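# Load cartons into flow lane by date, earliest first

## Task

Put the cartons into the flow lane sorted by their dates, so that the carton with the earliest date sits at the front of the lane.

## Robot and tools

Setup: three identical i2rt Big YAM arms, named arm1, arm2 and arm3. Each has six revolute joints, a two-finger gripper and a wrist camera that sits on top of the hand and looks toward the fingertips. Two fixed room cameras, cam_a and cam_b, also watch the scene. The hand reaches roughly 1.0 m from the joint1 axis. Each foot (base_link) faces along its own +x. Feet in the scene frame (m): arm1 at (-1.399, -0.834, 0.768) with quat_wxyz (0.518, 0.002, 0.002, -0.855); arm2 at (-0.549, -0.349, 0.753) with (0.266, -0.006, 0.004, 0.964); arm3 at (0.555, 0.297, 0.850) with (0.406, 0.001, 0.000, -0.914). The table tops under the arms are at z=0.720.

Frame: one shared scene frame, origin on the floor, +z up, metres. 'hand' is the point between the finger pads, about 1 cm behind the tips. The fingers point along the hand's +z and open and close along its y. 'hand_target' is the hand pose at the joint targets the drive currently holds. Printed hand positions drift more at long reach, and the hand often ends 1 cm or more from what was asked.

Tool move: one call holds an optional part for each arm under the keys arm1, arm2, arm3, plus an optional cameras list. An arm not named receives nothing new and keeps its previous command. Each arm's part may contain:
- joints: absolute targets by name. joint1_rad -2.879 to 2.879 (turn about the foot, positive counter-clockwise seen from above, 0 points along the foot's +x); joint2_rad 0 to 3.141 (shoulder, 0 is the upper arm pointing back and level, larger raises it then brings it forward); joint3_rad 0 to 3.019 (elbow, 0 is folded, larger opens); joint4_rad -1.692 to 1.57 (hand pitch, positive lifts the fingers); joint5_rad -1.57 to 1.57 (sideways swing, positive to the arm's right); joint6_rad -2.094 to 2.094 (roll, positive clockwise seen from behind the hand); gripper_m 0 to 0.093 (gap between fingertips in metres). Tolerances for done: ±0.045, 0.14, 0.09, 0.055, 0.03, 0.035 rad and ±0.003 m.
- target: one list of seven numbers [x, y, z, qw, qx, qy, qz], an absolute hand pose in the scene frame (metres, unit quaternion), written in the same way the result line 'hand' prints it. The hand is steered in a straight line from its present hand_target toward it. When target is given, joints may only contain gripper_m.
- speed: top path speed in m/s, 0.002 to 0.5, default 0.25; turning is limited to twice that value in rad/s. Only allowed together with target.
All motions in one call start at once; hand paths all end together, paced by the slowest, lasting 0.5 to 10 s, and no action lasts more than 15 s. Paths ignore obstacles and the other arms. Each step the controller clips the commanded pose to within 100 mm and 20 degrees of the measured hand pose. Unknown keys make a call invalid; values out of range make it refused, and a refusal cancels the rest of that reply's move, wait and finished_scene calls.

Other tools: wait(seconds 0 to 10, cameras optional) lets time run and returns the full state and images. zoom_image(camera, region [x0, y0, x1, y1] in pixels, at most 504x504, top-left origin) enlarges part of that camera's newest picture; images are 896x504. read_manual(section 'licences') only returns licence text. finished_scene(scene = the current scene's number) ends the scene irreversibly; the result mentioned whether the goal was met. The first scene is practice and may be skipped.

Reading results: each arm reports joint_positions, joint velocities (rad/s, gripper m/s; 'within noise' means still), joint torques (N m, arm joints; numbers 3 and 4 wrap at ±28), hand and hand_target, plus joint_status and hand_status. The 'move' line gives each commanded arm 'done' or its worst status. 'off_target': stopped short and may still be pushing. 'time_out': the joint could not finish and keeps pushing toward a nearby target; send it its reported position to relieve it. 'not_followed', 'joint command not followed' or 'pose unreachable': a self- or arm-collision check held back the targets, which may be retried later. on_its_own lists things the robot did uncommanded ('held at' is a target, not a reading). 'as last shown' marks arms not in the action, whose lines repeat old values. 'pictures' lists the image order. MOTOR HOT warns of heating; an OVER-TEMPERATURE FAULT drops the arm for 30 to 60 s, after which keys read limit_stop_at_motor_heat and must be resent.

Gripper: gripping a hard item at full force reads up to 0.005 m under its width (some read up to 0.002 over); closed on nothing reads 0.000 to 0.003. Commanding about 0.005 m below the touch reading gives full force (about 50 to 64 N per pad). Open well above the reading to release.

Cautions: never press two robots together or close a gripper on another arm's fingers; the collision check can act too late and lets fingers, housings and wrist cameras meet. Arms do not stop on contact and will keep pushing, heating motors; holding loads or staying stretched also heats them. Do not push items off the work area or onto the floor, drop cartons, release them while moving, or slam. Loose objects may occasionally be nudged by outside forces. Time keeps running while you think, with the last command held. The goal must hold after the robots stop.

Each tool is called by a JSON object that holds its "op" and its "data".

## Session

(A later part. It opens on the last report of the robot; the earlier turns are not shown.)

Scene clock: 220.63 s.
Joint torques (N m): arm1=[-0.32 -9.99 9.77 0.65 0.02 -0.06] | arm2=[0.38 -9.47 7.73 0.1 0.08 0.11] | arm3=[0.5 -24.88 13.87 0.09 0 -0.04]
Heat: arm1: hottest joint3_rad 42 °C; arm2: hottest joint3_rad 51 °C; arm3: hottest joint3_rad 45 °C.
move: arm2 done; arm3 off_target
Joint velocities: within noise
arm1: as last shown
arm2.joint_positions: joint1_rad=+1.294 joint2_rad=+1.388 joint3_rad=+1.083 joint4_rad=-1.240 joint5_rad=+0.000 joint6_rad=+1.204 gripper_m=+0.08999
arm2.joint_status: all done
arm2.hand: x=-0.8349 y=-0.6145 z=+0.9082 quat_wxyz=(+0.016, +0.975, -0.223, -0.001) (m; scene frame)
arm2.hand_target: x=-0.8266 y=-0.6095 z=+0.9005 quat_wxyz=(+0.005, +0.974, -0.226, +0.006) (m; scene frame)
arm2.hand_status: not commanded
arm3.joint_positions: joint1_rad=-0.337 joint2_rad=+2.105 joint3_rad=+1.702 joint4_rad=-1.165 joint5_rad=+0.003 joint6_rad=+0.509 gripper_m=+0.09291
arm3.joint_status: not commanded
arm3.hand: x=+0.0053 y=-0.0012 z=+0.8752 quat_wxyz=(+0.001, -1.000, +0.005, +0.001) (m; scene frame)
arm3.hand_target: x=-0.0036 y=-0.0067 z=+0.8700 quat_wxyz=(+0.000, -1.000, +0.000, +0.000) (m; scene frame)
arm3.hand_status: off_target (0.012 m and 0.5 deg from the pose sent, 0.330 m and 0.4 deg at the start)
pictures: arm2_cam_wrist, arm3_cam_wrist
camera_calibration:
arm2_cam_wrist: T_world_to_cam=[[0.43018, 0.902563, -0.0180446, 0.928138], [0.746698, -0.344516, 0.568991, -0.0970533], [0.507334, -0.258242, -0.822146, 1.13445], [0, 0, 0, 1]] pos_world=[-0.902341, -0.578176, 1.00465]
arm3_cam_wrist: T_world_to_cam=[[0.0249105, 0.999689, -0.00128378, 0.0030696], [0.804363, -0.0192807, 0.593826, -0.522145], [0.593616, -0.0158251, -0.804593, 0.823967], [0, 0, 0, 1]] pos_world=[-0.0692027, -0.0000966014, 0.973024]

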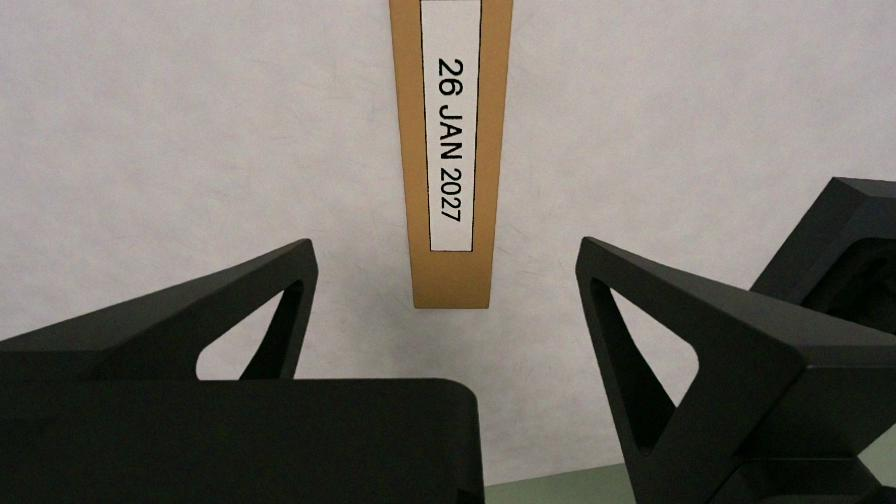

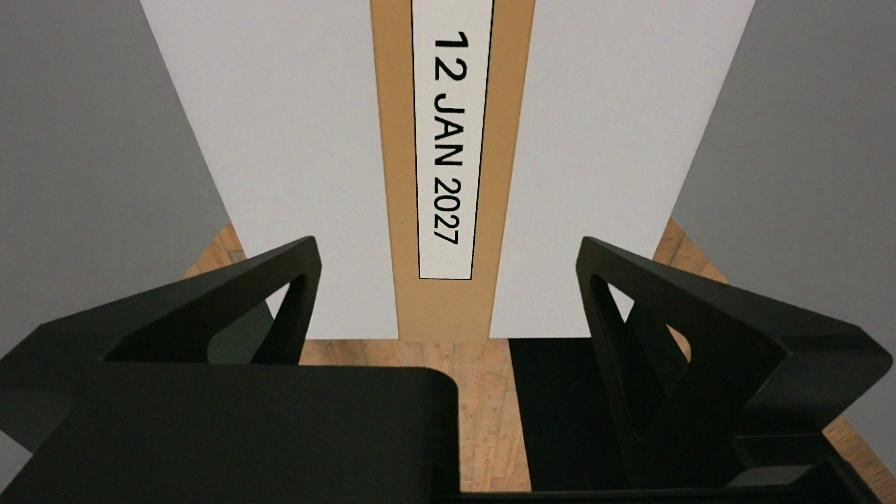

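{"op": "move", "data": {"arm2": {"target": [-0.834, -0.604, 0.752, 0, 0.9747, -0.2233, 0], "speed": 0.2}, "arm3": {"target": [-0.001, -0.006, 0.783, 0, 1, 0, 0], "speed": 0.2}, "cameras": []}}

{"op": "move", "data": {"arm2": {"joints": {"gripper_m": 0.054}}, "arm3": {"joints": {"gripper_m": 0.054}}, "cameras": []}}

{"op": "move", "data": {"arm2": {"target": [-0.834, -0.604, 0.93, 0, 0.9747, -0.2233, 0], "speed": 0.25}, "arm3": {"target": [-0.006, -0.006, 0.905, 0, 1, 0, 0], "speed": 0.2}, "cameras": []}}

{"op": "move", "data": {"arm2": {"joints": {"joint1_rad": -1.755, "joint2_rad": 1.5587, "joint3_rad": 1.2742, "joint4_rad": -1.2863, "joint5_rad": 0, "joint6_rad": 0.848}}, "arm3": {"target": [0.32, 0.0, 0.945, 0, 1, 0, 0], "speed": 0.3}, "cameras": []}}

{"op": "move", "data": {"arm2": {"target": [0.02, 0.0, 0.90, 0, 0, 1, 0], "speed": 0.2}, "arm3": {"joints": {"joint1_rad": 1.146, "joint2_rad": 2.235, "joint3_rad": 2.01, "joint4_rad": -1.27, "joint5_rad": 0.03, "joint6_rad": 1.985}}, "cameras": ["arm3_cam_wrist", "cam_b"]}}

{"op": "zoom_image", "data": {"camera": "cam_b", "region": [300, 190, 540, 330]}}

Scene clock: 235.60 s.
Joint torques (N m): arm1=[-0.32 -9.99 9.76 0.66 0.02 -0.05] | arm2=[-0.79 -9.23 6.65 0.73 0.13 -0.13] | arm3=[0.32 -25.64 9.8 0.79 0 -0.03]
Heat: arm1: hottest joint3_rad 42 °C; arm2: hottest joint3_rad 49 °C; arm3: hottest joint3_rad 46 °C.
move: arm2 done; arm3 off_target
Joint velocities: within noise
arm1: as last shown
arm2.joint_positions: joint1_rad=+1.287 joint2_rad=+1.595 joint3_rad=+0.866 joint4_rad=-0.828 joint5_rad=+0.013 joint6_rad=+1.199 gripper_m=+0.08999
arm2.joint_status: not commanded
arm2.hand: x=-0.8344 y=-0.6102 z=+0.7604 quat_wxyz=(+0.006, +0.975, -0.224, -0.003) (m; scene frame)
arm2.hand_target: x=-0.8338 y=-0.6039 z=+0.7523 quat_wxyz=(+0.000, +0.975, -0.224, +0.000) (m; scene frame)
arm2.hand_status: done (0.010 m and 0.8 deg from the pose sent, 0.157 m and 1.8 deg at the start)
arm3.joint_positions: joint1_rad=-0.337 joint2_rad=+2.213 joint3_rad=+1.669 joint4_rad=-1.012 joint5_rad=+0.003 joint6_rad=+0.509 gripper_m=+0.09291
arm3.joint_status: not commanded
arm3.hand: x=-0.0018 y=-0.0052 z=+0.7984 quat_wxyz=(-0.002, -1.000, +0.005, +0.006) (m; scene frame)
arm3.hand_target: x=-0.0007 y=-0.0058 z=+0.7833 quat_wxyz=(+0.000, -1.000, +0.000, +0.000) (m; scene frame)
arm3.hand_status: off_target (0.015 m and 0.9 deg from the pose sent, 0.093 m and 0.5 deg at the start)
pictures: none
No camera images: "cameras" was empty.

Scene clock: 236.27 s.
Joint torques (N m): arm1=[-0.26 -10.05 9.74 0.66 0.02 -0.06] | arm2=[-0.73 -9.23 6.68 0.49 0.14 -0.12] | arm3=[0.21 -26.05 9.83 0.79 -0.01 -0.03]
Heat: arm1: hottest joint3_rad 42 °C; arm2: hottest joint3_rad 49 °C; arm3: hottest joint3_rad 46 °C.
move: arm2 off_target; arm3 off_target
Joint velocities: within noise
arm1: as last shown
arm2.joint_positions: joint1_rad=+1.287 joint2_rad=+1.595 joint3_rad=+0.866 joint4_rad=-0.821 joint5_rad=+0.013 joint6_rad=+1.198 gripper_m=+0.06067
arm2.joint_status: gripper_m off_target (ended at +0.06071, target +0.05400)
arm2.hand: x=-0.8355 y=-0.6113 z=+0.7604 quat_wxyz=(+0.009, +0.975, -0.224, -0.005) (m; scene frame)
arm2.hand_target: x=-0.8338 y=-0.6040 z=+0.7523 quat_wxyz=(+0.000, +0.975, -0.223, +0.000) (m; scene frame)
arm2.hand_status: not commanded
arm3.joint_positions: joint1_rad=-0.337 joint2_rad=+2.213 joint3_rad=+1.669 joint4_rad=-1.012 joint5_rad=+0.003 joint6_rad=+0.509 gripper_m=+0.05843
arm3.joint_status: gripper_m off_target (ended at +0.05846, target +0.05400)
arm3.hand: x=-0.0019 y=-0.0051 z=+0.7984 quat_wxyz=(-0.002, -1.000, +0.005, +0.006) (m; scene frame)
arm3.hand_target: x=-0.0008 y=-0.0058 z=+0.7833 quat_wxyz=(+0.000, -1.000, +0.000, +0.000) (m; scene frame)
arm3.hand_status: not commanded
pictures: none
No camera images: "cameras" was empty.

Scene clock: 237.93 s.
Joint torques (N m): arm1=[-0.26 -9.93 9.76 0.65 0.02 -0.06] | arm2=[-0.26 -9.17 14.87 -0.32 0.06 -0.05] | arm3=[-0.15 -28.92 14.78 -0.12 0.02 -0.02]
Heat: arm1: hottest joint3_rad 42 °C; arm2: hottest joint3_rad 50 °C; arm3: hottest joint3_rad 46 °C.
move: arm2 off_target; arm3 off_target
Joint velocities: within noise
arm1: as last shown
arm2.joint_positions: joint1_rad=+1.287 joint2_rad=+1.365 joint3_rad=+1.044 joint4_rad=-1.316 joint5_rad=+0.016 joint6_rad=+1.198 gripper_m=+0.06067
arm2.joint_status: not commanded
arm2.hand: x=-0.8141 y=-0.5879 z=+0.9027 quat_wxyz=(-0.027, +0.974, -0.223, +0.018) (m; scene frame)
arm2.hand_target: x=-0.8327 y=-0.6026 z=+0.9301 quat_wxyz=(+0.000, +0.975, -0.223, +0.000) (m; scene frame)
arm2.hand_status: off_target (0.037 m and 3.8 deg from the pose sent, 0.170 m and 1.2 deg at the start)
arm3.joint_positions: joint1_rad=-0.337 joint2_rad=+2.117 joint3_rad=+1.732 joint4_rad=-1.239 joint5_rad=+0.003 joint6_rad=+0.506 gripper_m=+0.05843
arm3.joint_status: not commanded
arm3.hand: x=+0.0119 y=+0.0023 z=+0.8787 quat_wxyz=(+0.014, -1.000, +0.003, -0.024) (m; scene frame)
arm3.hand_target: x=-0.0048 y=-0.0053 z=+0.9052 quat_wxyz=(+0.000, -1.000, +0.000, +0.000) (m; scene frame)
arm3.hand_status: off_target (0.033 m and 3.2 deg from the pose sent, 0.107 m and 0.9 deg at the start)
pictures: none
No camera images: "cameras" was empty.

Scene clock: 240.50 s.
Joint torques (N m): arm1=[-0.32 -10.11 9.76 0.65 0.02 -0.06] | arm2=[0.03 -13.86 12.05 -0.27 -0.03 -0.11] | arm3=[0.73 -16.09 10.39 0.27 0.21 0.17]
Heat: arm1: hottest joint3_rad 42 °C; arm2: hottest joint3_rad 50 °C; arm3: hottest joint3_rad 46 °C.
move: arm2 done; arm3 off_target
Joint velocities: within noise
arm1.joint_positions: joint1_rad=+0.813 joint2_rad=+1.202 joint3_rad=+1.394 joint4_rad=-1.399 joint5_rad=+0.001 joint6_rad=+0.009 gripper_m=+0.08995
arm1.joint_status: not commanded
arm1.hand: x=-1.2662 y=-1.2247 z=+1.1173 quat_wxyz=(-0.147, -0.575, -0.798, +0.102) (m; scene frame)
arm1.hand_target: x=-1.2710 y=-1.2266 z=+1.1204 quat_wxyz=(-0.149, -0.577, -0.797, +0.105) (m; scene frame)
arm1.hand_status: not commanded
arm2.joint_positions: joint1_rad=-1.758 joint2_rad=+1.576 joint3_rad=+1.239 joint4_rad=-1.276 joint5_rad=+0.002 joint6_rad=+0.859 gripper_m=+0.06071
arm2.joint_status: all done
arm2.hand: x=-0.2561 y=-0.0179 z=+0.8887 quat_wxyz=(+0.009, -0.007, -1.000, +0.023) (m; scene frame)
arm2.hand_target: x=-0.2507 y=-0.0090 z=+0.9089 quat_wxyz=(-0.005, +0.000, -1.000, +0.006) (m; scene frame)
arm2.hand_status: not commanded
arm3.joint_positions: joint1_rad=+0.062 joint2_rad=+1.455 joint3_rad=+0.955 joint4_rad=-1.096 joint5_rad=-0.002 joint6_rad=+0.896 gripper_m=+0.05843
arm3.joint_status: not commanded
arm3.hand: x=+0.3210 y=+0.0048 z=+0.9351 quat_wxyz=(+0.009, -1.000, -0.001, -0.010) (m; scene frame)
arm3.hand_target: x=+0.3202 y=+0.0001 z=+0.9449 quat_wxyz=(+0.000, -1.000, +0.000, +0.000) (m; scene frame)
arm3.hand_status: off_target (0.011 m and 1.5 deg from the pose sent, 0.315 m and 3.1 deg at the start)
pictures: none
No camera images: "cameras" was empty.

Scene clock: 243.00 s.
Joint torques (N m): arm1=[-0.26 -9.99 9.76 0.65 0.01 -0.06] | arm2=[-0.32 -21.54 16.28 -0.58 -0.09 -0.11] | arm3=[0.85 -31.5 14.95 -0.08 0.16 0.16]
Heat: arm1: hottest joint3_rad 42 °C; arm2: hottest joint3_rad 51 °C; arm3: hottest joint3_rad 46 °C.
move: arm2 off_target; arm3 done
Joint velocities: within noise
arm1: as last shown
arm2.joint_positions: joint1_rad=-2.057 joint2_rad=+2.139 joint3_rad=+2.004 joint4_rad=-1.505 joint5_rad=-0.012 joint6_rad=+0.556 gripper_m=+0.06071
arm2.joint_status: not commanded
arm2.hand: x=+0.0002 y=-0.0121 z=+0.8708 quat_wxyz=(+0.028, -0.006, -0.999, +0.019) (m; scene frame)
arm2.hand_target: x=+0.0178 y=-0.0014 z=+0.9003 quat_wxyz=(-0.001, +0.000, -1.000, +0.000) (m; scene frame)
arm2.hand_status: off_target (0.037 m and 3.9 deg from the pose sent, 0.277 m and 2.9 deg at the start)
arm3.joint_positions: joint1_rad=+1.139 joint2_rad=+2.248 joint3_rad=+1.960 joint4_rad=-1.260 joint5_rad=+0.029 joint6_rad=+1.976 gripper_m=+0.05844
arm3.joint_status: all done
arm3.hand: x=+0.8188 y=-0.3333 z=+0.8794 quat_wxyz=(-0.016, -1.000, +0.001, +0.008) (m; scene frame)
arm3.hand_target: x=+0.8290 y=-0.3462 z=+0.9072 quat_wxyz=(-0.041, -0.999, +0.002, -0.002) (m; scene frame)
arm3.hand_status: not commanded
pictures: arm3_cam_wrist, cam_b
camera_calibration:
arm3_cam_wrist: T_world_to_cam=[[0.0165534, 0.999249, -0.0350449, 0.351268], [0.81252, 0.00698261, 0.582891, -1.17368], [0.582698, -0.0381235, -0.811794, 0.347062], [0, 0, 0, 1]] pos_world=[0.745595, -0.329578, 0.978183]

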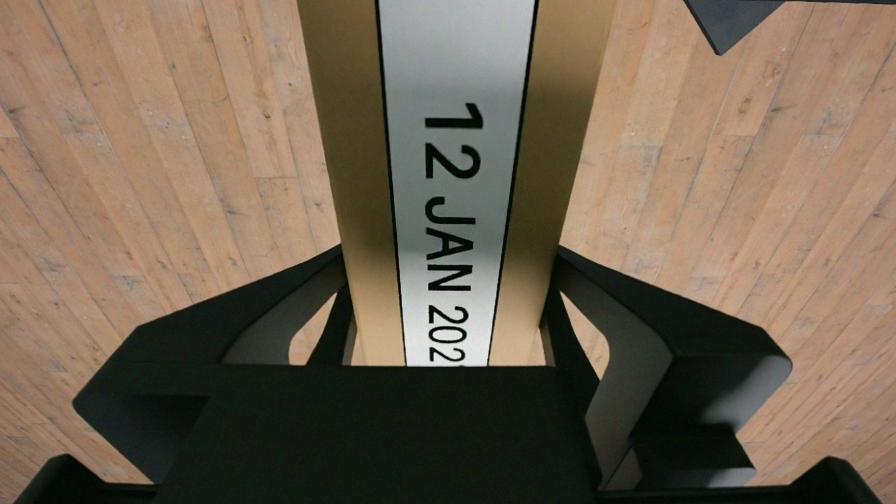

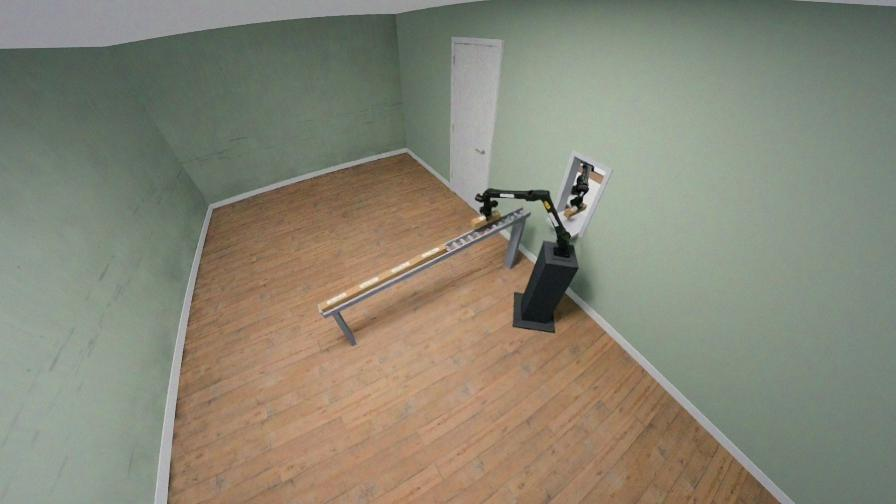

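Scaled by 2.100 from the camera's 896x504 image, which has a finer 1280x720 frame.

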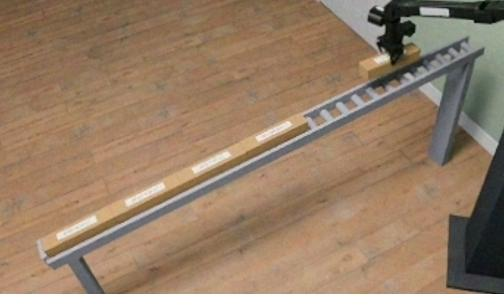

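{"op": "move", "data": {"arm2": {"target": [0.02, 0.002, 0.798, 0, 0, 1, 0], "speed": 0.2}, "arm3": {"target": [0.830, -0.341, 0.783, -0.012, -0.9993, 0.0044, 0.032], "speed": 0.15}, "cameras": ["arm3_cam_wrist"]}}

{"op": "move", "data": {"arm2": {"joints": {"gripper_m": 0.09}}, "arm3": {"joints": {"gripper_m": 0.07}}, "cameras": []}}

{"op": "move", "data": {"arm2": {"target": [0.02, 0.002, 0.885, 0, 0, 1, 0], "speed": 0.25}, "arm3": {"target": [0.80, -0.325, 0.90, -0.010, -1, 0.0044, 0], "speed": 0.2}, "cameras": []}}

{"op": "move", "data": {"arm2": {"target": [-0.25, -0.01, 0.91, 0, 0, 1, 0], "speed": 0.35}, "arm3": {"joints": {"joint1_rad": 0.06, "joint2_rad": 1.457, "joint3_rad": 0.96, "joint4_rad": -1.08, "joint5_rad": 0, "joint6_rad": 0.896, "gripper_m": 0.093}}, "cameras": []}}

{"op": "move", "data": {"arm3": {"target": [-0.004, -0.007, 0.87, 0, 1, 0, 0], "speed": 0.3}, "cameras": ["arm3_cam_wrist", "cam_b"]}}

{"op": "zoom_image", "data": {"camera": "cam_b", "region": [300, 190, 540, 330]}}

Scene clock: 251.23 s.
Joint torques (N m): arm1=[-0.32 -10.05 9.76 0.64 0.01 -0.05] | arm2=[0.09 -22.42 9.46 0.53 -0.1 -0.08] | arm3=[0.79 -31.09 11.59 0.39 0.19 0.15]
Heat: arm1: hottest joint3_rad 42 °C; arm2: hottest joint3_rad 54 °C; arm3: hottest joint3_rad 48 °C.
move: arm2 done; arm3 off_target
Joint velocities: within noise
arm1: as last shown
arm1.joint_positions: joint1_rad=+0.813 joint2_rad=+1.202 joint3_rad=+1.394 joint4_rad=-1.399 joint5_rad=+0.001 joint6_rad=+0.008 gripper_m=+0.08995
arm1.hand_target: x=-1.2710 y=-1.2266 z=+1.1204 quat_wxyz=(-0.149, -0.576, -0.797, +0.105) (m; scene frame)
arm2.joint_positions: joint1_rad=-2.057 joint2_rad=+2.219 joint3_rad=+1.930 joint4_rad=-1.301 joint5_rad=-0.012 joint6_rad=+0.556 gripper_m=+0.06071
arm2.joint_status: not commanded
arm2.hand: x=+0.0193 y=-0.0018 z=+0.7909 quat_wxyz=(+0.007, -0.005, -1.000, +0.006) (m; scene frame)
arm2.hand_target: x=+0.0200 y=+0.0019 z=+0.7979 quat_wxyz=(+0.000, +0.000, -1.000, +0.000) (m; scene frame)
arm2.hand_status: done (0.008 m and 1.2 deg from the pose sent, 0.077 m and 3.9 deg at the start)
arm3.joint_positions: joint1_rad=+1.152 joint2_rad=+2.404 joint3_rad=+1.960 joint4_rad=-1.158 joint5_rad=+0.069 joint6_rad=+1.996 gripper_m=+0.05844
arm3.joint_status: not commanded
arm3.hand: x=+0.8210 y=-0.3338 z=+0.7760 quat_wxyz=(+0.000, -0.999, +0.003, +0.037) (m; scene frame)
arm3.hand_target: x=+0.8301 y=-0.3406 z=+0.7831 quat_wxyz=(-0.012, -0.999, +0.004, +0.032) (m; scene frame)
arm3.hand_status: off_target (0.014 m and 1.5 deg from the pose sent, 0.097 m and 2.8 deg at the start)
pictures: arm3_cam_wrist
camera_calibration:
arm3_cam_wrist: T_world_to_cam=[[0.0224248, 0.999744, -0.00308038, 0.318616], [0.844564, -0.017295, 0.535175, -1.1126], [0.534985, -0.0146027, -0.844736, 0.334423], [0, 0, 0, 1]] pos_world=[0.753608, -0.332893, 0.878917]

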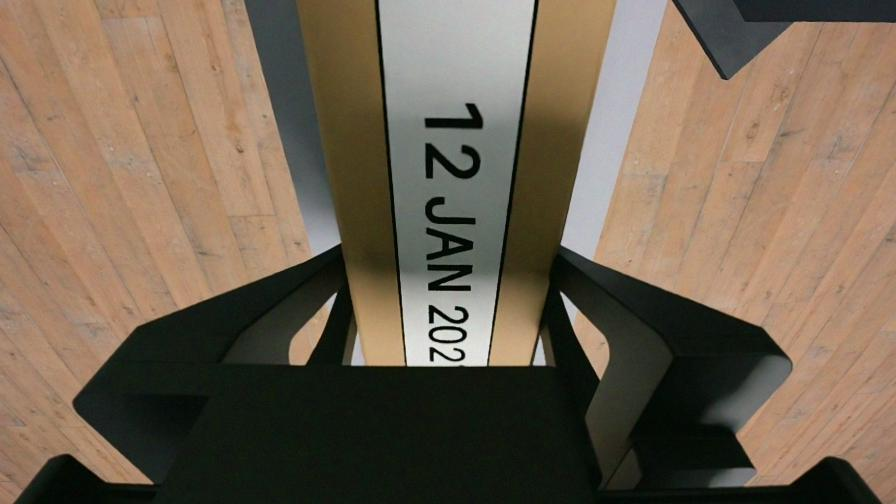

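Scene clock: 251.93 s.
Joint torques (N m): arm1=[-0.26 -10.05 9.76 0.65 0.02 -0.06] | arm2=[-0.03 -21.19 9.5 0.55 -0.06 -0.08] | arm3=[0.79 -31.09 11.66 0.34 0.2 0.14]
Heat: arm1: hottest joint3_rad 42 °C; arm2: hottest joint3_rad 54 °C; arm3: hottest joint3_rad 48 °C.
move: arm2 done; arm3 done
Joint velocities: within noise
arm1: as last shown
arm2.joint_positions: joint1_rad=-2.057 joint2_rad=+2.208 joint3_rad=+1.930 joint4_rad=-1.301 joint5_rad=-0.013 joint6_rad=+0.556 gripper_m=+0.08991
arm2.joint_status: all done
arm2.hand: x=+0.0200 y=-0.0010 z=+0.7983 quat_wxyz=(+0.002, -0.005, -1.000, +0.002) (m; scene frame)
arm2.hand_target: x=+0.0199 y=+0.0020 z=+0.7979 quat_wxyz=(+0.000, +0.000, -1.000, +0.000) (m; scene frame)
arm2.hand_status: not commanded
arm3.joint_positions: joint1_rad=+1.152 joint2_rad=+2.402 joint3_rad=+1.960 joint4_rad=-1.158 joint5_rad=+0.069 joint6_rad=+1.997 gripper_m=+0.06993
arm3.joint_status: all done
arm3.hand: x=+0.8211 y=-0.3342 z=+0.7773 quat_wxyz=(+0.000, -0.999, +0.004, +0.036) (m; scene frame)
arm3.hand_target: x=+0.8300 y=-0.3406 z=+0.7831 quat_wxyz=(-0.012, -0.999, +0.004, +0.032) (m; scene frame)
arm3.hand_status: not commanded
pictures: none
No camera images: "cameras" was empty.

Scene clock: 253.40 s.
Joint torques (N m): arm1=[-0.32 -9.99 9.77 0.64 0.02 -0.05] | arm2=[-0.09 -21.3 14.27 -0.24 -0.05 -0.1] | arm3=[-0.38 -27.81 10.39 -0.05 0.03 -0.03]
Heat: arm1: hottest joint3_rad 42 °C; arm2: hottest joint3_rad 54 °C; arm3: hottest joint3_rad 47 °C.
move: arm2 off_target; arm3 off_target
Joint velocities: within noise
arm1: as last shown
arm2.joint_positions: joint1_rad=-2.057 joint2_rad=+2.141 joint3_rad=+2.011 joint4_rad=-1.478 joint5_rad=-0.013 joint6_rad=+0.556 gripper_m=+0.08994
arm2.joint_status: not commanded
arm2.hand: x=+0.0076 y=-0.0073 z=+0.8719 quat_wxyz=(+0.014, -0.005, -1.000, +0.010) (m; scene frame)
arm2.hand_target: x=+0.0191 y=+0.0015 z=+0.8852 quat_wxyz=(-0.001, +0.000, -1.000, +0.000) (m; scene frame)
arm2.hand_status: off_target (0.020 m and 2.1 deg from the pose sent, 0.087 m and 0.7 deg at the start)
arm3.joint_positions: joint1_rad=+1.118 joint2_rad=+2.170 joint3_rad=+1.917 joint4_rad=-1.268 joint5_rad=+0.012 joint6_rad=+1.967 gripper_m=+0.06994
arm3.joint_status: not commanded
arm3.hand: x=+0.8043 y=-0.3279 z=+0.9140 quat_wxyz=(-0.025, -1.000, +0.006, -0.005) (m; scene frame)
arm3.hand_target: x=+0.7999 y=-0.3248 z=+0.9002 quat_wxyz=(-0.010, -1.000, +0.004, +0.000) (m; scene frame)
arm3.hand_status: off_target (0.015 m and 1.8 deg from the pose sent, 0.125 m and 4.3 deg at the start)
pictures: none
No camera images: "cameras" was empty.

Scene clock: 255.23 s.
Joint torques (N m): arm1=[-0.26 -9.99 9.74 0.65 0.02 -0.05] | arm2=[0.21 -12.34 8.14 0.76 0.11 0.11] | arm3=[-0.21 -13.92 10.03 0.4 0 -0.04]
Heat: arm1: hottest joint3_rad 42 °C; arm2: hottest joint3_rad 54 °C; arm3: hottest joint3_rad 47 °C.
move: arm2 done; arm3 done
Joint velocities: within noise
arm1: as last shown
arm2.joint_positions: joint1_rad=-1.768 joint2_rad=+1.555 joint3_rad=+1.292 joint4_rad=-1.297 joint5_rad=-0.017 joint6_rad=+0.827 gripper_m=+0.08994
arm2.joint_status: not commanded
arm2.hand: x=-0.2460 y=-0.0083 z=+0.9174 quat_wxyz=(-0.003, +0.004, -1.000, -0.004) (m; scene frame)
arm2.hand_target: x=-0.2500 y=-0.0101 z=+0.9101 quat_wxyz=(+0.000, +0.000, -1.000, +0.000) (m; scene frame)
arm2.hand_status: done (0.009 m and 0.7 deg from the pose sent, 0.260 m and 2.1 deg at the start)
arm3.joint_positions: joint1_rad=+0.067 joint2_rad=+1.452 joint3_rad=+0.956 joint4_rad=-1.080 joint5_rad=+0.002 joint6_rad=+0.905 gripper_m=+0.09291
arm3.joint_status: all done
arm3.hand: x=+0.3190 y=+0.0004 z=+0.9367 quat_wxyz=(+0.003, -1.000, +0.001, -0.002) (m; scene frame)
arm3.hand_target: x=+0.3164 y=+0.0005 z=+0.9361 quat_wxyz=(+0.002, -1.000, +0.000, -0.003) (m; scene frame)
arm3.hand_status: not commanded
pictures: none
No camera images: "cameras" was empty.

Scene clock: 257.37 s.
Joint torques (N m): arm1=[-0.32 -9.99 9.76 0.65 0.01 -0.06] | arm2=[0.21 -12.28 8.13 0.72 0.11 0.1] | arm3=[0.03 -24.94 13.86 0.06 -0.02 -0.03]
Heat: arm1: hottest joint3_rad 42 °C; arm2: hottest joint3_rad 54 °C; arm3: hottest joint3_rad 47 °C.
move: arm3 off_target
Joint velocities: within noise
arm1, arm2: as last shown
arm2.joint_positions: joint1_rad=-1.768 joint2_rad=+1.555 joint3_rad=+1.292 joint4_rad=-1.296 joint5_rad=-0.017 joint6_rad=+0.828 gripper_m=+0.08994
arm2.hand: x=-0.2459 y=-0.0083 z=+0.9174 quat_wxyz=(-0.003, +0.003, -1.000, -0.004) (m; scene frame)
arm3.joint_positions: joint1_rad=-0.337 joint2_rad=+2.105 joint3_rad=+1.702 joint4_rad=-1.164 joint5_rad=+0.003 joint6_rad=+0.509 gripper_m=+0.09291
arm3.joint_status: not commanded
arm3.hand: x=+0.0052 y=-0.0013 z=+0.8752 quat_wxyz=(+0.001, -1.000, +0.005, +0.001) (m; scene frame)
arm3.hand_target: x=-0.0036 y=-0.0068 z=+0.8700 quat_wxyz=(+0.000, -1.000, +0.000, +0.000) (m; scene frame)
arm3.hand_status: off_target (0.012 m and 0.6 deg from the pose sent, 0.330 m and 0.4 deg at the start)
pictures: arm3_cam_wrist, cam_b
camera_calibration:
arm3_cam_wrist: T_world_to_cam=[[0.025306, 0.999679, -0.00150044, 0.003311], [0.804568, -0.0194761, 0.593541, -0.521832], [0.593321, -0.0162274, -0.804803, 0.824289], [0, 0, 0, 1]] pos_world=[-0.0693024, -0.0000971481, 0.973124]

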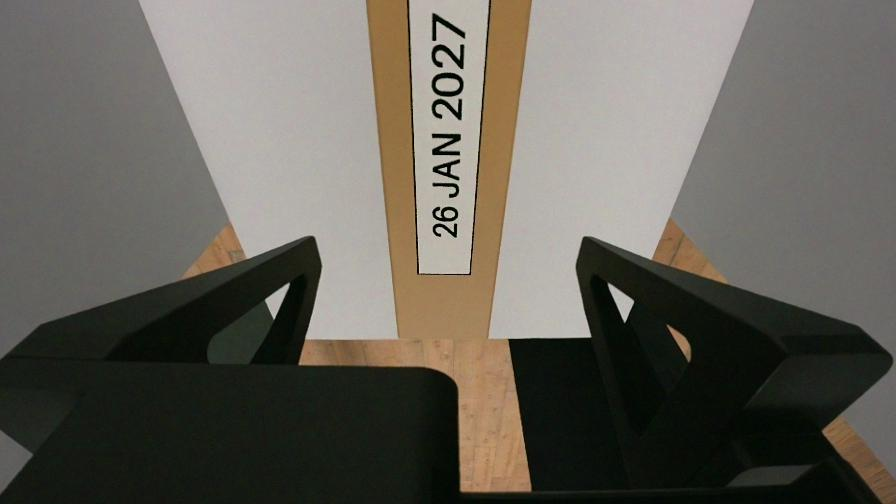

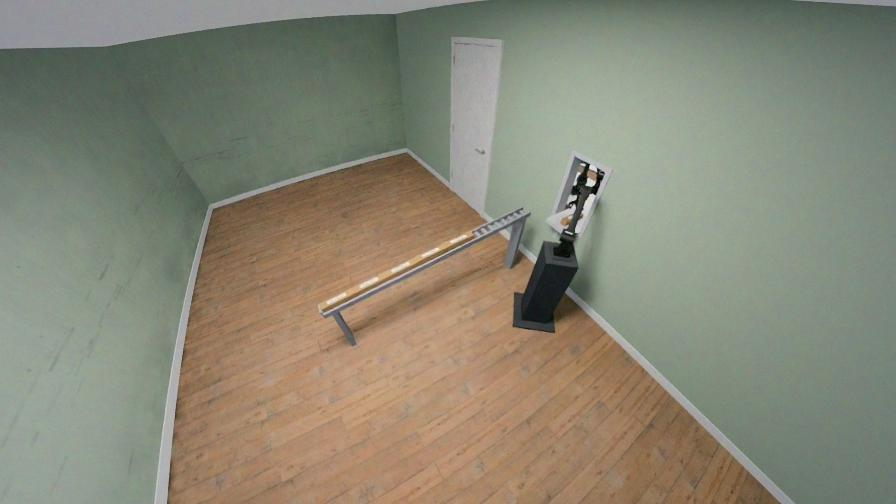

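Scaled by 2.100 from the camera's 896x504 image, which has a finer 1280x720 frame.

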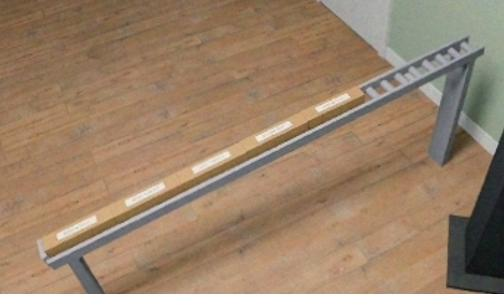

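{"op": "move", "data": {"arm3": {"target": [-0.001, -0.006, 0.783, 0, 1, 0, 0], "speed": 0.2}, "cameras": []}}

{"op": "move", "data": {"arm3": {"joints": {"gripper_m": 0.054}}, "cameras": []}}

{"op": "move", "data": {"arm3": {"target": [-0.006, -0.006, 0.905, 0, 1, 0, 0], "speed": 0.2}, "cameras": []}}

{"op": "move", "data": {"arm3": {"target": [0.32, 0.0, 0.945, 0, 1, 0, 0], "speed": 0.3}, "cameras": []}}

{"op": "move", "data": {"arm3": {"joints": {"joint1_rad": 1.0645, "joint2_rad": 2.2289, "joint3_rad": 2.0027, "joint4_rad": -1.285, "joint5_rad": 0.03, "joint6_rad": 1.909}}, "cameras": ["arm3_cam_wrist"]}}

{"op": "move", "data": {"arm3": {"target": [0.776, -0.341, 0.786, -0.012, -0.9993, 0.0044, 0.032], "speed": 0.15}, "cameras": ["arm3_cam_wrist"]}}

Scene clock: 264.37 s.
Joint torques (N m): arm1=[-0.32 -10.05 9.77 0.66 0.02 -0.06] | arm2=[0.15 -12.28 8.13 0.72 0.11 0.09] | arm3=[0.21 -26.87 10.28 0.73 0.01 -0.01]
Heat: arm1: hottest joint3_rad 42 °C; arm2: hottest joint3_rad 53 °C; arm3: hottest joint3_rad 47 °C.
move: arm3 done
Joint velocities: within noise
arm1, arm2: as last shown
arm3.joint_positions: joint1_rad=-0.337 joint2_rad=+2.221 joint3_rad=+1.663 joint4_rad=-1.012 joint5_rad=+0.003 joint6_rad=+0.509 gripper_m=+0.09291
arm3.joint_status: not commanded
arm3.hand: x=+0.0020 y=-0.0031 z=+0.7911 quat_wxyz=(+0.001, -1.000, +0.005, +0.000) (m; scene frame)
arm3.hand_target: x=-0.0008 y=-0.0059 z=+0.7830 quat_wxyz=(+0.000, -1.000, +0.000, +0.000) (m; scene frame)
arm3.hand_status: done (0.009 m and 0.5 deg from the pose sent, 0.092 m and 0.6 deg at the start)
pictures: none
No camera images: "cameras" was empty.

Scene clock: 265.00 s.
Joint torques (N m): arm1=[-0.32 -10.05 9.76 0.65 0.02 -0.05] | arm2=[0.21 -12.28 8.13 0.73 0.11 0.09] | arm3=[0.26 -26.64 10.39 0.7 0.01 -0.03]
Heat: arm1: hottest joint3_rad 42 °C; arm2: hottest joint3_rad 53 °C; arm3: hottest joint3_rad 47 °C.
move: arm3 off_target
Joint velocities: within noise
arm1.joint_positions: joint1_rad=+0.813 joint2_rad=+1.202 joint3_rad=+1.394 joint4_rad=-1.399 joint5_rad=+0.001 joint6_rad=+0.008 gripper_m=+0.08995
arm1.joint_status: not commanded
arm1.hand: x=-1.2662 y=-1.2247 z=+1.1173 quat_wxyz=(-0.147, -0.575, -0.798, +0.102) (m; scene frame)
arm1.hand_target: x=-1.2710 y=-1.2266 z=+1.1204 quat_wxyz=(-0.149, -0.576, -0.797, +0.105) (m; scene frame)
arm1.hand_status: not commanded
arm2: as last shown
arm3.joint_positions: joint1_rad=-0.337 joint2_rad=+2.221 joint3_rad=+1.663 joint4_rad=-1.012 joint5_rad=+0.003 joint6_rad=+0.509 gripper_m=+0.05848
arm3.joint_status: gripper_m off_target (ended at +0.05851, target +0.05400)
arm3.hand: x=+0.0020 y=-0.0031 z=+0.7911 quat_wxyz=(+0.001, -1.000, +0.005, +0.000) (m; scene frame)
arm3.hand_target: x=-0.0008 y=-0.0059 z=+0.7830 quat_wxyz=(+0.000, -1.000, +0.000, +0.000) (m; scene frame)
arm3.hand_status: not commanded
pictures: none
No camera images: "cameras" was empty.

Scene clock: 266.57 s.
Joint torques (N m): arm1=[-0.26 -10.05 9.73 0.64 0.02 -0.06] | arm2=[0.15 -12.28 8.13 0.72 0.1 0.09] | arm3=[-0.21 -29.33 14.97 -0.17 0.03 -0.03]
Heat: arm1: hottest joint3_rad 42 °C; arm2: hottest joint3_rad 53 °C; arm3: hottest joint3_rad 47 °C.
move: arm3 off_target
Joint velocities: within noise
arm1, arm2: as last shown
arm3.joint_positions: joint1_rad=-0.337 joint2_rad=+2.118 joint3_rad=+1.730 joint4_rad=-1.239 joint5_rad=+0.002 joint6_rad=+0.505 gripper_m=+0.05848
arm3.joint_status: not commanded
arm3.hand: x=+0.0129 y=+0.0028 z=+0.8772 quat_wxyz=(+0.015, -1.000, +0.003, -0.025) (m; scene frame)
arm3.hand_target: x=-0.0047 y=-0.0053 z=+0.9053 quat_wxyz=(+0.000, -1.000, +0.000, +0.000) (m; scene frame)
arm3.hand_status: off_target (0.035 m and 3.4 deg from the pose sent, 0.114 m and 0.5 deg at the start)
pictures: none
No camera images: "cameras" was empty.

Scene clock: 268.73 s.
Joint torques (N m): arm1=[-0.26 -10.11 9.78 0.65 0.02 -0.06] | arm2=[0.15 -12.28 8.13 0.72 0.11 0.09] | arm3=[0.73 -16.56 10.55 0.25 0.23 0.16]
Heat: arm1: hottest joint3_rad 42 °C; arm2: hottest joint3_rad 53 °C; arm3: hottest joint3_rad 47 °C.
move: arm3 off_target
Joint velocities: within noise
arm1, arm2: as last shown
arm3.joint_positions: joint1_rad=+0.062 joint2_rad=+1.457 joint3_rad=+0.952 joint4_rad=-1.096 joint5_rad=-0.002 joint6_rad=+0.896 gripper_m=+0.05848
arm3.joint_status: not commanded
arm3.hand: x=+0.3217 y=+0.0055 z=+0.9335 quat_wxyz=(+0.011, -1.000, -0.001, -0.011) (m; scene frame)
arm3.hand_target: x=+0.3201 y=+0.0001 z=+0.9449 quat_wxyz=(+0.000, -1.000, +0.000, +0.000) (m; scene frame)
arm3.hand_status: off_target (0.013 m and 1.8 deg from the pose sent, 0.315 m and 3.4 deg at the start)
pictures: none
No camera images: "cameras" was empty.

Scene clock: 270.93 s.
Joint torques (N m): arm1=[-0.26 -10.05 9.77 0.64 0.02 -0.06] | arm2=[0.21 -12.28 8.14 0.72 0.11 0.09] | arm3=[0.73 -31.91 15.01 -0.14 0.19 0.15]
Heat: arm1: hottest joint3_rad 42 °C; arm2: hottest joint3_rad 53 °C; arm3: hottest joint3_rad 47 °C.
move: arm3 done
Joint velocities: within noise
arm1, arm2: as last shown
arm3.joint_positions: joint1_rad=+1.058 joint2_rad=+2.246 joint3_rad=+1.951 joint4_rad=-1.275 joint5_rad=+0.028 joint6_rad=+1.900 gripper_m=+0.05849
arm3.joint_status: all done
arm3.hand: x=+0.7650 y=-0.3463 z=+0.8776 quat_wxyz=(-0.005, -1.000, +0.003, +0.012) (m; scene frame)
arm3.hand_target: x=+0.7741 y=-0.3609 z=+0.9079 quat_wxyz=(-0.033, -0.999, +0.005, +0.003) (m; scene frame)
arm3.hand_status: not commanded
pictures: arm3_cam_wrist
camera_calibration:
arm3_cam_wrist: T_world_to_cam=[[0.0212693, 0.999687, -0.0131682, 0.342314], [0.817271, -0.00979876, 0.57617, -1.13246], [0.57586, -0.0230167, -0.817224, 0.391674], [0, 0, 0, 1]] pos_world=[0.6927, -0.344289, 0.977084]

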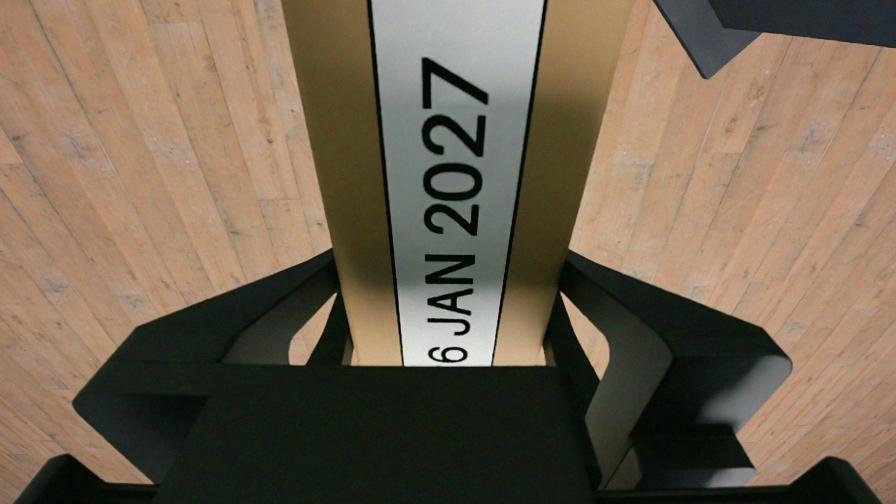

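Scene clock: 272.50 s.
Joint torques (N m): arm1=[-0.32 -9.99 9.77 0.64 0.01 -0.05] | arm2=[0.21 -12.34 8.13 0.72 0.11 0.09] | arm3=[0.85 -31.21 10.82 0.46 0.28 0.16]
Heat: arm1: hottest joint3_rad 42 °C; arm2: hottest joint3_rad 52 °C; arm3: hottest joint3_rad 47 °C.
move: arm3 off_target
Joint velocities: within noise
arm1, arm2: as last shown
arm3.joint_positions: joint1_rad=+1.078 joint2_rad=+2.354 joint3_rad=+1.858 joint4_rad=-1.107 joint5_rad=+0.066 joint6_rad=+1.924 gripper_m=+0.05849
arm3.joint_status: not commanded
arm3.hand: x=+0.7678 y=-0.3326 z=+0.7740 quat_wxyz=(+0.004, -0.999, +0.004, +0.036) (m; scene frame)
arm3.hand_target: x=+0.7758 y=-0.3408 z=+0.7862 quat_wxyz=(-0.012, -0.999, +0.005, +0.032) (m; scene frame)
arm3.hand_status: off_target (0.017 m and 1.9 deg from the pose sent, 0.092 m and 2.4 deg at the start)
pictures: arm3_cam_wrist
camera_calibration:
arm3_cam_wrist: T_world_to_cam=[[0.0238634, 0.999706, 0.00433292, 0.311693], [0.843281, -0.0224569, 0.537004, -1.06866], [0.536944, -0.00916086, -0.843568, 0.360615], [0, 0, 0, 1]] pos_world=[0.700109, -0.332296, 0.876725]

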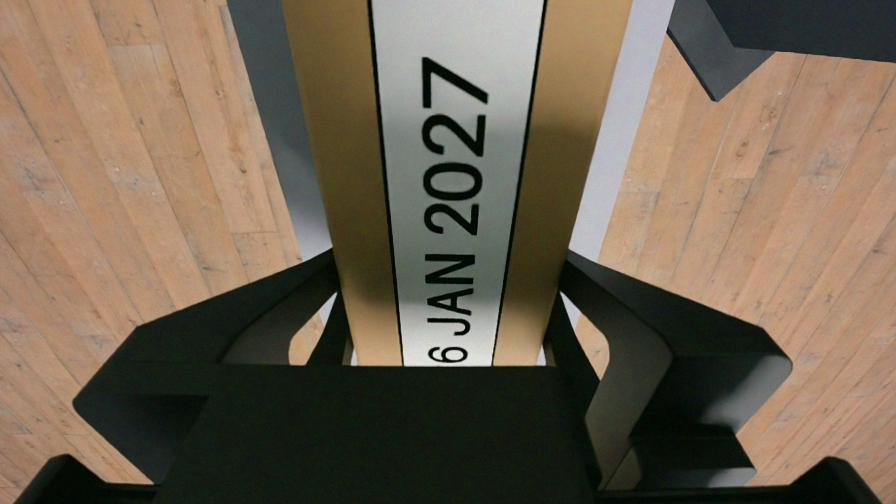

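{"op": "move", "data": {"arm3": {"joints": {"gripper_m": 0.07}}, "cameras": []}}

{"op": "move", "data": {"arm3": {"target": [0.75, -0.33, 0.90, -0.010, -1, 0.0044, 0], "speed": 0.2}, "cameras": ["cam_b"]}}

{"op": "zoom_image", "data": {"camera": "cam_b", "region": [300, 190, 540, 330]}}

{"op": "wait", "data": {"seconds": 0.5, "cameras": ["cam_b", "arm3_cam_wrist"]}}

{"op": "zoom_image", "data": {"camera": "cam_b", "region": [300, 190, 540, 330]}}

Scene clock: 277.23 s.
Joint torques (N m): arm1=[-0.32 -9.99 9.77 0.64 0.02 -0.05] | arm2=[0.21 -12.28 8.12 0.72 0.11 0.09] | arm3=[0.67 -30.8 10.91 0.4 0.25 0.15]
Heat: arm1: hottest joint3_rad 42 °C; arm2: hottest joint3_rad 52 °C; arm3: hottest joint3_rad 46 °C.
move: arm3 done
Joint velocities: within noise
arm1: as last shown
arm2.joint_positions: joint1_rad=-1.768 joint2_rad=+1.555 joint3_rad=+1.292 joint4_rad=-1.296 joint5_rad=-0.017 joint6_rad=+0.828 gripper_m=+0.08994
arm2.joint_status: not commanded
arm2.hand: x=-0.2459 y=-0.0083 z=+0.9174 quat_wxyz=(-0.003, +0.003, -1.000, -0.004) (m; scene frame)
arm2.hand_target: x=-0.2500 y=-0.0101 z=+0.9101 quat_wxyz=(+0.000, +0.000, -1.000, +0.000) (m; scene frame)
arm2.hand_status: not commanded
arm3.joint_positions: joint1_rad=+1.078 joint2_rad=+2.348 joint3_rad=+1.858 joint4_rad=-1.107 joint5_rad=+0.067 joint6_rad=+1.924 gripper_m=+0.06991
arm3.joint_status: all done
arm3.hand: x=+0.7679 y=-0.3339 z=+0.7782 quat_wxyz=(+0.001, -0.999, +0.004, +0.035) (m; scene frame)
arm3.hand_target: x=+0.7759 y=-0.3408 z=+0.7862 quat_wxyz=(-0.012, -0.999, +0.004, +0.032) (m; scene frame)
arm3.hand_status: not commanded
pictures: none
No camera images: "cameras" was empty.

Scene clock: 278.60 s.
Joint torques (N m): arm1=[-0.32 -9.93 9.77 0.65 0.02 -0.05] | arm2=[0.15 -12.34 8.13 0.73 0.11 0.09] | arm3=[-0.09 -26.99 11.06 0.01 0.04 -0.04]
Heat: arm1: hottest joint3_rad 42 °C; arm2: hottest joint3_rad 52 °C; arm3: hottest joint3_rad 46 °C.
move: arm3 off_target
Joint velocities: within noise
arm1, arm2: as last shown
arm3.joint_positions: joint1_rad=+1.044 joint2_rad=+2.137 joint3_rad=+1.849 joint4_rad=-1.242 joint5_rad=+0.010 joint6_rad=+1.894 gripper_m=+0.06994
arm3.joint_status: not commanded
arm3.hand: x=+0.7532 y=-0.3306 z=+0.9102 quat_wxyz=(-0.021, -1.000, +0.007, -0.003) (m; scene frame)
arm3.hand_target: x=+0.7500 y=-0.3298 z=+0.9000 quat_wxyz=(-0.010, -1.000, +0.004, +0.000) (m; scene frame)
arm3.hand_status: off_target (0.011 m and 1.4 deg from the pose sent, 0.123 m and 4.2 deg at the start)
pictures: cam_b

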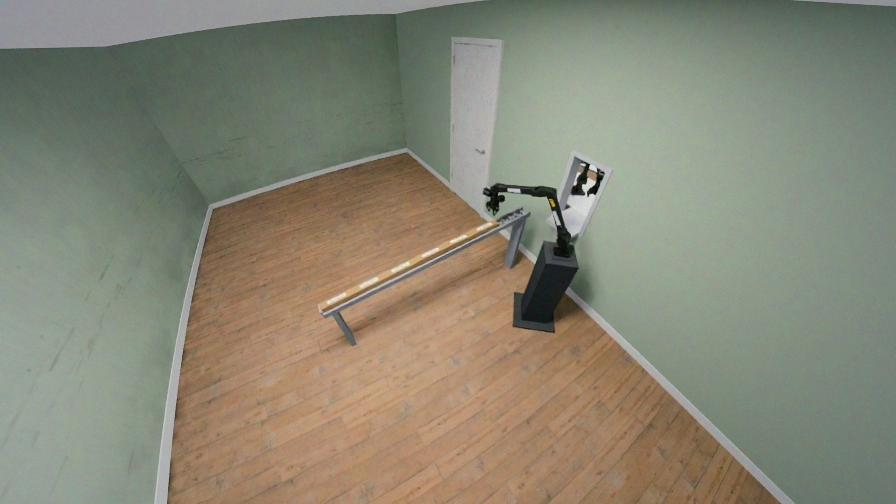

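Scaled by 2.100 from the camera's 896x504 image, which has a finer 1280x720 frame.

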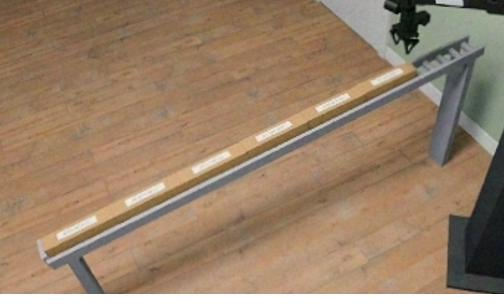

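Scene clock: 279.10 s.
Joint torques (N m): arm1=[-0.32 -9.99 9.77 0.64 0.02 -0.06] | arm2=[0.21 -12.28 8.14 0.73 0.11 0.09] | arm3=[-0.38 -27.05 10.99 0.01 0.02 -0.04]
Heat: arm1: hottest joint3_rad 42 °C; arm2: hottest joint3_rad 52 °C; arm3: hottest joint3_rad 46 °C.
Joint velocities: within noise
arm1.joint_positions: joint1_rad=+0.813 joint2_rad=+1.202 joint3_rad=+1.394 joint4_rad=-1.399 joint5_rad=+0.001 joint6_rad=+0.008 gripper_m=+0.08995
arm1.joint_status: not commanded
arm1.hand: x=-1.2662 y=-1.2247 z=+1.1173 quat_wxyz=(-0.147, -0.575, -0.798, +0.102) (m; scene frame)
arm1.hand_target: x=-1.2710 y=-1.2266 z=+1.1204 quat_wxyz=(-0.149, -0.576, -0.797, +0.105) (m; scene frame)
arm1.hand_status: not commanded
arm2.joint_positions: joint1_rad=-1.768 joint2_rad=+1.555 joint3_rad=+1.292 joint4_rad=-1.296 joint5_rad=-0.017 joint6_rad=+0.828 gripper_m=+0.08994
arm2.joint_status: not commanded
arm2.hand: x=-0.2459 y=-0.0083 z=+0.9174 quat_wxyz=(-0.003, +0.003, -1.000, -0.004) (m; scene frame)
arm2.hand_target: x=-0.2500 y=-0.0101 z=+0.9101 quat_wxyz=(+0.000, +0.000, -1.000, +0.000) (m; scene frame)
arm2.hand_status: not commanded
arm3.joint_positions: joint1_rad=+1.044 joint2_rad=+2.137 joint3_rad=+1.849 joint4_rad=-1.242 joint5_rad=+0.010 joint6_rad=+1.893 gripper_m=+0.06994
arm3.joint_status: not commanded
arm3.hand: x=+0.7532 y=-0.3306 z=+0.9102 quat_wxyz=(-0.021, -1.000, +0.006, -0.003) (m; scene frame)
arm3.hand_target: x=+0.7500 y=-0.3298 z=+0.9000 quat_wxyz=(-0.010, -1.000, +0.004, +0.000) (m; scene frame)
arm3.hand_status: off_target (0.011 m and 1.4 deg from the pose sent, 0.123 m and 4.2 deg at the start)
wait: 0.50 s; at rest by 0.27 s
pictures: arm3_cam_wrist, cam_b
camera_calibration:
arm3_cam_wrist: T_world_to_cam=[[0.0286881, 0.998567, -0.0451714, 0.350585], [0.799927, 0.0041641, 0.600083, -1.14544], [0.599411, -0.0533491, -0.798662, 0.380901], [0, 0, 0, 1]] pos_world=[0.677898, -0.324992, 1.00741]

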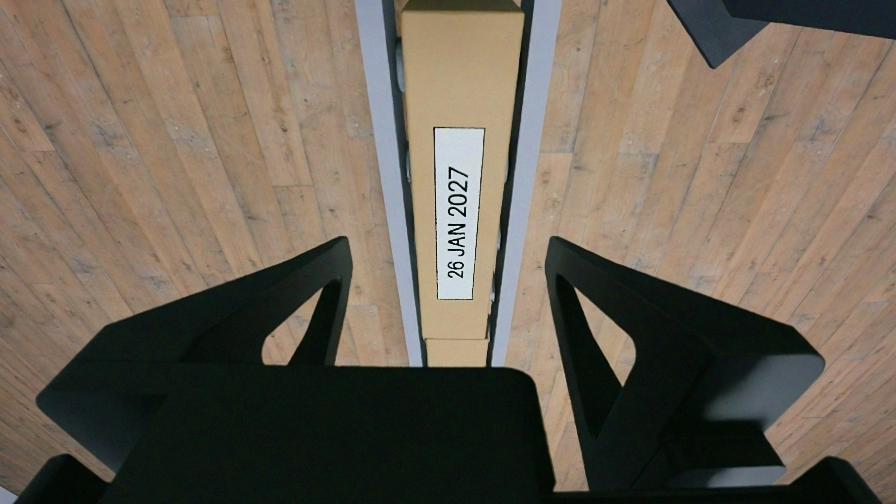

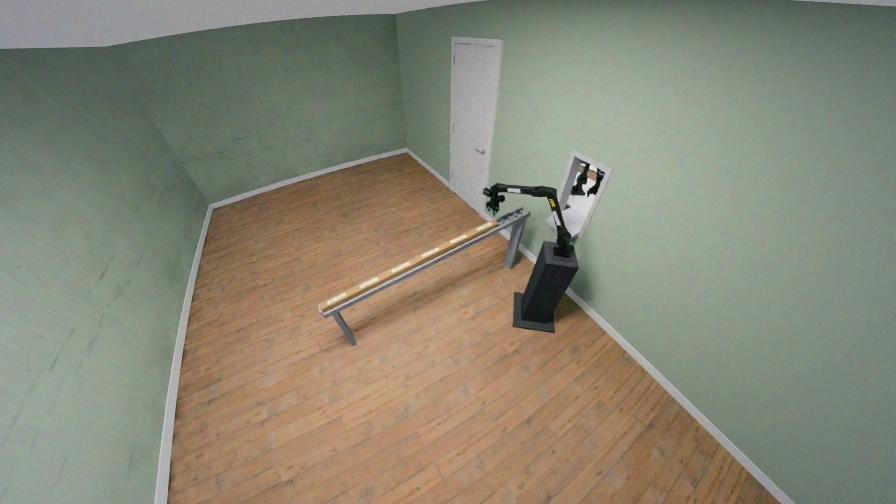

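Scaled by 2.100 from the camera's 896x504 image, which has a finer 1280x720 frame.

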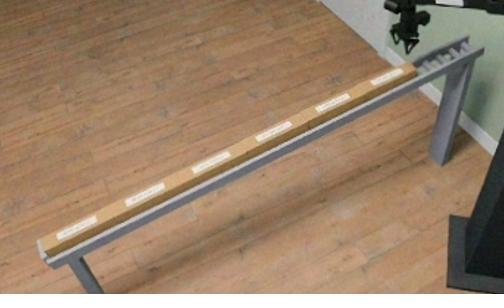

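All six cartons are queued and at rest.

{"op": "finished_scene", "data": {"scene": 2}}

The scene is finished: the task was done.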